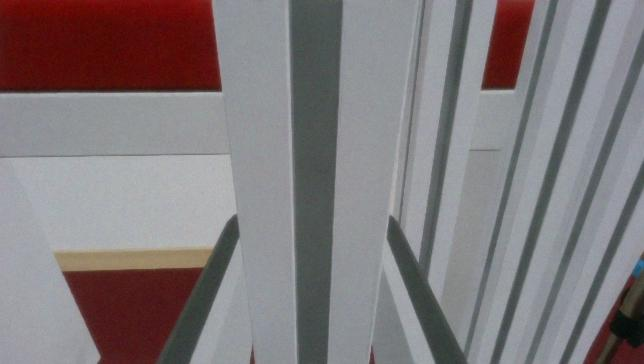

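Emit:
move(base={"x_m_s": -0.3, "for_s": 1.4})

Emit:
move(base={"turn_rad_s": -0.785, "for_s": 2.0})

Emit:
move(base={"x_m_s": 0.35, "for_s": 3.45}, joints={"torso_squat_rad": 0.5, "torso_shift_rad": 0.3, "torso_pitch_rad": 0.1, "head_pan_rad": 0.0, "head_tilt_rad": 0.8})

Emit:
move(base={"turn_rad_s": 0.785, "for_s": 2.0})

Emit:
move(target={"side": "left", "x": 0.38, "y": 0.29, "z": 0.98, "quat_wxyz": [0.7071, 0, -0.7071, 0]}, min_time_s=1.8)

Emit:
move(joints={"left_shoulder_pitch_rad": -0.922, "left_shoulder_roll_rad": 0.826, "left_shoulder_yaw_rad": -0.596, "left_elbow_rad": -1.889, "left_forearm_roll_rad": 0.637, "left_wrist_pitch_rad": 1.526, "left_hand_roll_rad": 0.929}, min_time_s=2.2, cameras=["head_camera"])

Scene clock: 81.07 s.
Joint torques (N m): left_arm=[-1.17 4.79 4.27 -12.76 0.02 -4.29 0.26] | right_arm=[10.49 -7.96 -3.09 -2.13 0.07 -0.58 -0.21]
External joint torques (N m): left_arm=[-2.74 0.85 1.26 -4.21 -0.16 -2.44 0.25] | right_arm=[-1.83 0.25 0.87 -0.82 0.05 -0.06 -0.22]
Wrist force (N): left_arm=[-0.6 -15.6 -3.2] | right_arm=[-6.5 -2.9 -12.0]
Wrist torque (N m): left_arm=[0.09 -0.24 0.25] | right_arm=[-0.02 -0.60 -0.36]
Wrist force, peak (N): left_arm=[0.0 -16.1 -3.3] | right_arm=[-6.7 -3.1 -12.3]
move: done
base_odometry: x=-0.028 y=+0.536 heading=-0.001
lidar_m: 0.84 0.45 2.10 4.47 1.55 1.12 1.05 1.09 1.46 3.85 1.01 0.81
base_status: done (sent for 1.4 of 1.4 s)
joint_positions: torso_squat_rad=+0.990 torso_shift_rad=+0.490 torso_pitch_rad=+0.190 torso_yaw_rad=+0.000 left_shoulder_pitch_rad=+0.547 left_shoulder_roll_rad=+0.291 left_shoulder_yaw_rad=-0.048 left_elbow_rad=-1.904 left_forearm_roll_rad=+0.159 left_wrist_pitch_rad=-0.401 left_hand_roll_rad=-1.451 left_gripper_m=+0.030 right_shoulder_pitch_rad=+0.750 right_shoulder_roll_rad=-0.350 right_shoulder_yaw_rad=+0.014 right_elbow_rad=-1.200 right_forearm_roll_rad=+0.030 right_wrist_pitch_rad=-0.021 right_hand_roll_rad=+0.014 right_gripper_m=+0.100 head_pan_rad=+0.200 head_tilt_rad=+0.700
joint_status: not commanded
wheel_motors_off: 0
motor_effort: left_wheel=-7(29) right_wheel=+11(49)
chest: x=+0.0113 y=+0.0004 z=+0.9232 quat_wxyz=(+0.995, +0.000, +0.095, +0.000) (m; base frame)
left_hand: x=+0.3201 y=+0.3100 z=+0.6592 quat_wxyz=(+0.500, +0.500, -0.500, -0.500) (m; base frame)
right_hand: x=-0.0714 y=-0.4442 z=+0.3753 quat_wxyz=(+0.974, -0.161, -0.133, +0.082) (m; base frame)
camera_calibration:
head_camera: T_world_to_cam=[[0.139084, -0.990096, -0.0191003, 0.0174871], [-0.739212, -0.0909679, -0.6673, 0.853465], [0.658954, 0.10693, -0.744544, 0.72513], [0, 0, 0, 1]] pos_world=[0.150632, 0.0174137, 1.10974]
left_wrist_camera: T_world_to_cam=[[-0.0344844, -0.999184, 0.0210486, 0.306207], [-0.476018, -0.0020973, -0.879433, 0.764682], [0.878759, -0.0403462, -0.475557, 0.123549], [0, 0, 0, 1]] pos_world=[0.265992, 0.312546, 0.724796]
right_wrist_camera: T_world_to_cam=[[-0.951085, -0.187762, -0.245323, -0.0575569], [-0.220446, 0.968815, 0.113142, 0.402346], [0.216429, 0.161688, -0.962816, 0.52264], [0, 0, 0, 1]] pos_world=[-0.0791603, -0.485111, 0.443564]

Scene clock: 84.97 s.
Joint torques (N m): left_arm=[-0.82 4.31 4.36 -12.51 0.37 -4.02 0.46] | right_arm=[10.95 -7.98 -3.02 -1.92 0.08 -0.62 -0.29]
External joint torques (N m): left_arm=[-2.39 0.37 1.36 -3.96 0.2 -2.17 0.45] | right_arm=[-1.37 0.23 0.95 -0.62 0.05 -0.1 -0.3]
Wrist force (N): left_arm=[-0.1 -15.1 -3.3] | right_arm=[-6.4 -2.8 -11.9]
Wrist torque (N m): left_arm=[-0.10 -0.19 0.23] | right_arm=[-0.05 -0.60 -0.35]
Wrist force, peak (N): left_arm=[-0.4 -15.6 -3.3] | right_arm=[-6.5 -3.0 -12.5]
move: done
base_odometry: x=-0.028 y=+0.536 heading=-1.570
lidar_m: 3.81 0.45 0.82 0.87 0.88 2.13 4.48 1.54 1.10 1.05 1.08 1.47
base_status: done (sent for 2 of 2 s)
joint_positions: torso_squat_rad=+0.990 torso_shift_rad=+0.490 torso_pitch_rad=+0.190 torso_yaw_rad=+0.000 left_shoulder_pitch_rad=+0.547 left_shoulder_roll_rad=+0.291 left_shoulder_yaw_rad=-0.048 left_elbow_rad=-1.904 left_forearm_roll_rad=+0.159 left_wrist_pitch_rad=-0.401 left_hand_roll_rad=-1.451 left_gripper_m=+0.030 right_shoulder_pitch_rad=+0.750 right_shoulder_roll_rad=-0.350 right_shoulder_yaw_rad=+0.014 right_elbow_rad=-1.200 right_forearm_roll_rad=+0.030 right_wrist_pitch_rad=-0.021 right_hand_roll_rad=+0.014 right_gripper_m=+0.100 head_pan_rad=+0.200 head_tilt_rad=+0.700
joint_status: not commanded
wheel_motors_off: 0
motor_effort: left_wheel=+11(46) right_wheel=-1(43)
chest: x=+0.0113 y=+0.0004 z=+0.9232 quat_wxyz=(+0.995, +0.000, +0.095, +0.000) (m; base frame)
left_hand: x=+0.3201 y=+0.3100 z=+0.6592 quat_wxyz=(+0.500, +0.500, -0.500, -0.500) (m; base frame)
right_hand: x=-0.0713 y=-0.4442 z=+0.3753 quat_wxyz=(+0.974, -0.161, -0.133, +0.082) (m; base frame)
camera_calibration:
head_camera: T_world_to_cam=[[0.139084, -0.990096, -0.0191003, 0.0174871], [-0.739212, -0.0909679, -0.6673, 0.853465], [0.658954, 0.10693, -0.744544, 0.72513], [0, 0, 0, 1]] pos_world=[0.150632, 0.0174137, 1.10974]
left_wrist_camera: T_world_to_cam=[[-0.0344844, -0.999184, 0.0210486, 0.306211], [-0.476018, -0.0020973, -0.879433, 0.76473], [0.878759, -0.0403462, -0.475557, 0.123462], [0, 0, 0, 1]] pos_world=[0.266092, 0.312546, 0.724796]
right_wrist_camera: T_world_to_cam=[[-0.951059, -0.18777, -0.245417, -0.0575169], [-0.220465, 0.968814, 0.113114, 0.402357], [0.216524, 0.161684, -0.962796, 0.522637], [0, 0, 0, 1]] pos_world=[-0.0791601, -0.485111, 0.443564]

Scene clock: 89.67 s.
Joint torques (N m): left_arm=[-2.42 4.46 2.92 -12.87 0.16 -4.05 0.16] | right_arm=[9.3 -8.08 -3 -2.65 0.44 -0.68 -0.21]
External joint torques (N m): left_arm=[-2.39 0.52 -0.13 -3.99 -0.02 -2.18 0.15] | right_arm=[-0.9 0.26 0.99 -0.41 0.4 0.01 -0.23]
Wrist force (N): left_arm=[-0.8 -15.4 -2.1] | right_arm=[-6.7 -2.6 -12.2]
Wrist torque (N m): left_arm=[0.02 -0.28 0.27] | right_arm=[-0.03 -0.60 -0.37]
Wrist force, peak (N): left_arm=[-0.2 -16.2 -2.4] | right_arm=[-7.3 -2.7 -12.3]
move: done
base_odometry: x=-0.027 y=-0.677 heading=-1.570
lidar_m: 3.69 2.23 0.77 0.73 0.76 1.02 4.38 1.50 1.07 1.02 1.06 1.42
base_status: done (sent for 3.47 of 3.47 s)
joint_positions: torso_squat_rad=+0.500 torso_shift_rad=+0.300 torso_pitch_rad=+0.100 torso_yaw_rad=+0.000 left_shoulder_pitch_rad=+0.547 left_shoulder_roll_rad=+0.291 left_shoulder_yaw_rad=-0.048 left_elbow_rad=-1.904 left_forearm_roll_rad=+0.159 left_wrist_pitch_rad=-0.401 left_hand_roll_rad=-1.451 left_gripper_m=+0.030 right_shoulder_pitch_rad=+0.750 right_shoulder_roll_rad=-0.350 right_shoulder_yaw_rad=+0.014 right_elbow_rad=-1.200 right_forearm_roll_rad=+0.030 right_wrist_pitch_rad=-0.021 right_hand_roll_rad=+0.014 right_gripper_m=+0.100 head_pan_rad=+0.000 head_tilt_rad=+0.800
joint_status: all done
wheel_motors_off: 0
motor_effort: left_wheel=-4(49) right_wheel=+3(37)
chest: x=-0.0153 y=+0.0004 z=+1.1752 quat_wxyz=(+0.999, +0.000, +0.050, +0.000) (m; base frame)
left_hand: x=+0.3160 y=+0.3100 z=+0.9399 quat_wxyz=(+0.477, +0.522, -0.522, -0.477) (m; base frame)
right_hand: x=-0.0483 y=-0.4441 z=+0.6221 quat_wxyz=(+0.967, -0.165, -0.177, +0.075) (m; base frame)
camera_calibration:
head_camera: T_world_to_cam=[[-0.0566986, -0.998208, 0.0191188, -0.0186537], [-0.75189, 0.0300934, -0.658601, 0.980414], [0.656846, -0.051717, -0.752249, 0.955904], [0, 0, 0, 1]] pos_world=[0.108225, 0.00131218, 1.36514]
left_wrist_camera: T_world_to_cam=[[-0.0362725, -0.999184, 0.0177755, 0.303903], [-0.395218, -0.00199441, -0.918585, 1.02087], [0.917871, -0.0403445, -0.394823, 0.172384], [0, 0, 0, 1]] pos_world=[0.256262, 0.312646, 1.00041]
right_wrist_camera: T_world_to_cam=[[-0.925149, -0.18786, -0.32986, 0.0787105], [-0.229849, 0.968781, 0.0929156, 0.391603], [0.302107, 0.161779, -0.939446, 0.744964], [0, 0, 0, 1]] pos_world=[-0.0622305, -0.485111, 0.689431]

Scene clock: 93.57 s.
Joint torques (N m): left_arm=[-2.47 4.5 4.32 -12.71 0.17 -4.37 0.23] | right_arm=[8.64 -8.3 -3.41 -3.21 0.23 -0.86 -0.13]
External joint torques (N m): left_arm=[-2.44 0.56 1.27 -3.82 0 -2.54 0.21] | right_arm=[-1.56 0.04 0.59 -0.98 0.18 -0.17 -0.15]
Wrist force (N): left_arm=[-0.5 -15.3 -2.2] | right_arm=[-6.7 -2.7 -12.0]
Wrist torque (N m): left_arm=[-0.09 -0.23 0.29] | right_arm=[-0.02 -0.59 -0.38]
Wrist force, peak (N): left_arm=[-0.1 -15.8 -2.2] | right_arm=[-6.9 -2.8 -12.3]
move: done
base_odometry: x=-0.027 y=-0.677 heading=-0.001
lidar_m: 0.72 0.74 1.03 4.35 1.51 1.08 1.02 1.05 1.45 3.77 2.22 0.74
base_status: done (sent for 2 of 2 s)
joint_positions: torso_squat_rad=+0.500 torso_shift_rad=+0.300 torso_pitch_rad=+0.100 torso_yaw_rad=+0.000 left_shoulder_pitch_rad=+0.547 left_shoulder_roll_rad=+0.291 left_shoulder_yaw_rad=-0.048 left_elbow_rad=-1.904 left_forearm_roll_rad=+0.159 left_wrist_pitch_rad=-0.401 left_hand_roll_rad=-1.451 left_gripper_m=+0.031 right_shoulder_pitch_rad=+0.750 right_shoulder_roll_rad=-0.350 right_shoulder_yaw_rad=+0.014 right_elbow_rad=-1.200 right_forearm_roll_rad=+0.030 right_wrist_pitch_rad=-0.021 right_hand_roll_rad=+0.014 right_gripper_m=+0.100 head_pan_rad=+0.000 head_tilt_rad=+0.800
joint_status: not commanded
wheel_motors_off: 0
motor_effort: left_wheel=+1(39) right_wheel=+14(39)
chest: x=-0.0153 y=+0.0004 z=+1.1752 quat_wxyz=(+0.999, +0.000, +0.050, +0.000) (m; base frame)
left_hand: x=+0.3160 y=+0.3100 z=+0.9399 quat_wxyz=(+0.477, +0.522, -0.522, -0.477) (m; base frame)
right_hand: x=-0.0484 y=-0.4441 z=+0.6221 quat_wxyz=(+0.967, -0.165, -0.177, +0.075) (m; base frame)
camera_calibration:
head_camera: T_world_to_cam=[[-0.0566986, -0.998208, 0.0191188, -0.0186537], [-0.75189, 0.0300934, -0.658601, 0.980414], [0.656846, -0.051717, -0.752249, 0.955904], [0, 0, 0, 1]] pos_world=[0.108225, 0.00131218, 1.36514]
left_wrist_camera: T_world_to_cam=[[-0.0362725, -0.999184, 0.0177755, 0.303903], [-0.395218, -0.00199441, -0.918585, 1.02087], [0.917871, -0.0403445, -0.394823, 0.172384], [0, 0, 0, 1]] pos_world=[0.256262, 0.312646, 1.00041]
right_wrist_camera: T_world_to_cam=[[-0.92519, -0.187845, -0.329753, 0.0786407], [-0.229795, 0.968799, 0.0928579, 0.391656], [0.302021, 0.161687, -0.93949, 0.744944], [0, 0, 0, 1]] pos_world=[-0.0622307, -0.485111, 0.689431]

Scene clock: 95.70 s.
Joint torques (N m): left_arm=[-7.12 1.56 3.8 -14.14 -0.26 -3.19 -0.09] | right_arm=[9.23 -8.09 -2.72 -2.87 0.22 -0.7 -0.29]
External joint torques (N m): left_arm=[-4.02 -1.6 1.24 -4.33 -0.25 -1.73 -0.04] | right_arm=[-0.97 0.25 1.27 -0.63 0.18 -0.02 -0.31]
Wrist force (N): left_arm=[-16.4 0.2 -2.7] | right_arm=[-6.6 -2.8 -12.0]
Wrist torque (N m): left_arm=[-0.30 -0.33 0.44] | right_arm=[-0.02 -0.59 -0.38]
Wrist force, peak (N): left_arm=[-16.9 -0.2 -3.3] | right_arm=[-6.8 -2.6 -12.3]
move: done
base_odometry: x=-0.027 y=-0.677 heading=-0.001
lidar_m: 0.72 0.76 1.03 4.34 1.51 1.10 1.02 1.06 1.44 3.77 2.22 0.75
base_status: not commanded
joint_positions: torso_squat_rad=+0.500 torso_shift_rad=+0.300 torso_pitch_rad=+0.100 torso_yaw_rad=+0.000 left_shoulder_pitch_rad=+0.386 left_shoulder_roll_rad=+0.215 left_shoulder_yaw_rad=+0.005 left_elbow_rad=-2.076 left_forearm_roll_rad=+0.896 left_wrist_pitch_rad=+0.042 left_hand_roll_rad=-0.666 left_gripper_m=+0.030 right_shoulder_pitch_rad=+0.750 right_shoulder_roll_rad=-0.350 right_shoulder_yaw_rad=+0.014 right_elbow_rad=-1.200 right_forearm_roll_rad=+0.030 right_wrist_pitch_rad=-0.021 right_hand_roll_rad=+0.014 right_gripper_m=+0.100 head_pan_rad=+0.000 head_tilt_rad=+0.800
joint_status: all done
wheel_motors_off: 0
motor_effort: left_wheel=+2(2) right_wheel=+13(17)
chest: x=-0.0153 y=+0.0004 z=+1.1752 quat_wxyz=(+0.999, +0.000, +0.050, +0.000) (m; base frame)
left_hand: x=+0.3797 y=+0.2899 z=+0.9790 quat_wxyz=(+0.708, +0.000, -0.706, +0.000) (m; base frame)
left_hand_status: reached (checked arc, planned for 1.8 s): 1 mm and 0.1 deg off.
right_hand: x=-0.0484 y=-0.4441 z=+0.6221 quat_wxyz=(+0.967, -0.165, -0.177, +0.075) (m; base frame)
camera_calibration:
head_camera: T_world_to_cam=[[-0.0566986, -0.998208, 0.0191188, -0.0186537], [-0.75189, 0.0300934, -0.658601, 0.980414], [0.656846, -0.051717, -0.752249, 0.955904], [0, 0, 0, 1]] pos_world=[0.108225, 0.00131218, 1.36514]
left_wrist_camera: T_world_to_cam=[[-0.0323893, 0.0207423, 0.99926, -0.972562], [-0.475989, -0.879447, 0.00282685, 0.464856], [0.878854, -0.475546, 0.0383578, -0.154544], [0, 0, 0, 1]] pos_world=[0.325587, 0.355497, 0.976457]
right_wrist_camera: T_world_to_cam=[[-0.92519, -0.187845, -0.329753, 0.0786407], [-0.229795, 0.968799, 0.0928579, 0.391656], [0.302021, 0.161687, -0.93949, 0.744944], [0, 0, 0, 1]] pos_world=[-0.0622307, -0.485111, 0.689431]

Scene clock: 98.20 s.
Joint torques (N m): left_arm=[-22.68 7.11 10.12 -5.43 -2.38 -1.2 -0.26] | right_arm=[9.04 -8.76 -2.92 -2.71 0.17 -0.93 -0.21]
External joint torques (N m): left_arm=[-5.26 -0.29 0.89 -1.81 -1.43 -0.44 -0.23] | right_arm=[-1.17 -0.42 1.08 -0.47 0.13 -0.24 -0.23]
Wrist force (N): left_arm=[-10.2 -0.5 -15.0] | right_arm=[-6.8 -2.9 -12.0]
Wrist torque (N m): left_arm=[-0.79 -0.27 0.36] | right_arm=[0.00 -0.62 -0.38]
Wrist force, peak (N): left_arm=[-11.8 2.7 -14.6] | right_arm=[-6.9 -2.7 -12.4]
move: done
base_odometry: x=-0.027 y=-0.677 heading=-0.001
lidar_m: 0.72 0.75 1.01 4.35 1.51 1.10 1.03 1.05 1.43 3.76 2.22 0.75
base_status: not commanded
joint_positions: torso_squat_rad=+0.500 torso_shift_rad=+0.300 torso_pitch_rad=+0.100 torso_yaw_rad=+0.000 left_shoulder_pitch_rad=-0.921 left_shoulder_roll_rad=+0.826 left_shoulder_yaw_rad=-0.597 left_elbow_rad=-1.889 left_forearm_roll_rad=+0.637 left_wrist_pitch_rad=+1.526 left_hand_roll_rad=+0.929 left_gripper_m=+0.030 right_shoulder_pitch_rad=+0.750 right_shoulder_roll_rad=-0.350 right_shoulder_yaw_rad=+0.014 right_elbow_rad=-1.200 right_forearm_roll_rad=+0.030 right_wrist_pitch_rad=-0.021 right_hand_roll_rad=+0.014 right_gripper_m=+0.100 head_pan_rad=+0.000 head_tilt_rad=+0.800
joint_status: all done
wheel_motors_off: 0
motor_effort: left_wheel=+1(3) right_wheel=+14(18)
chest: x=-0.0153 y=+0.0004 z=+1.1752 quat_wxyz=(+0.999, +0.000, +0.050, +0.000) (m; base frame)
left_hand: x=+0.4991 y=+0.1770 z=+1.0484 quat_wxyz=(+0.940, +0.000, -0.340, +0.000) (m; base frame)
right_hand: x=-0.0484 y=-0.4441 z=+0.6221 quat_wxyz=(+0.967, -0.165, -0.177, +0.075) (m; base frame)
pictures: head_camera
camera_calibration:
head_camera: T_world_to_cam=[[-0.0566233, -0.998211, 0.0191841, -0.0187513], [-0.751896, 0.0299938, -0.658599, 0.980411], [0.656845, -0.0517165, -0.75225, 0.955904], [0, 0, 0, 1]] pos_world=[0.108224, 0.00131198, 1.36514]

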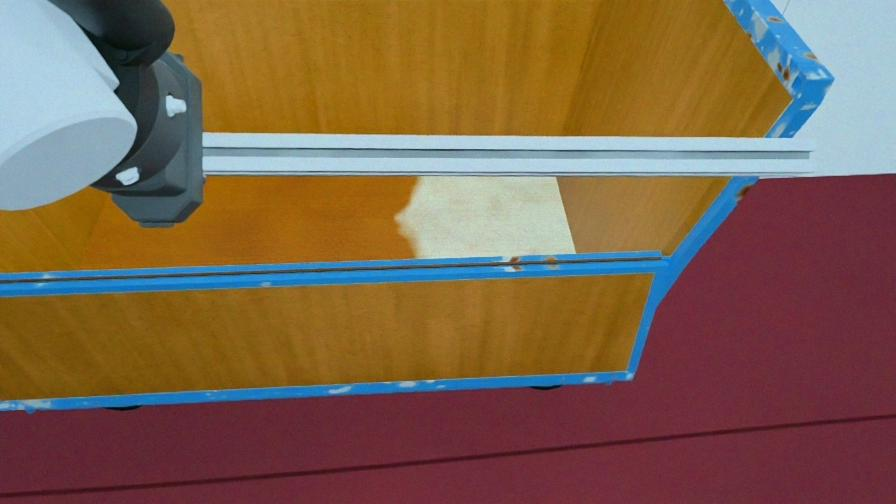

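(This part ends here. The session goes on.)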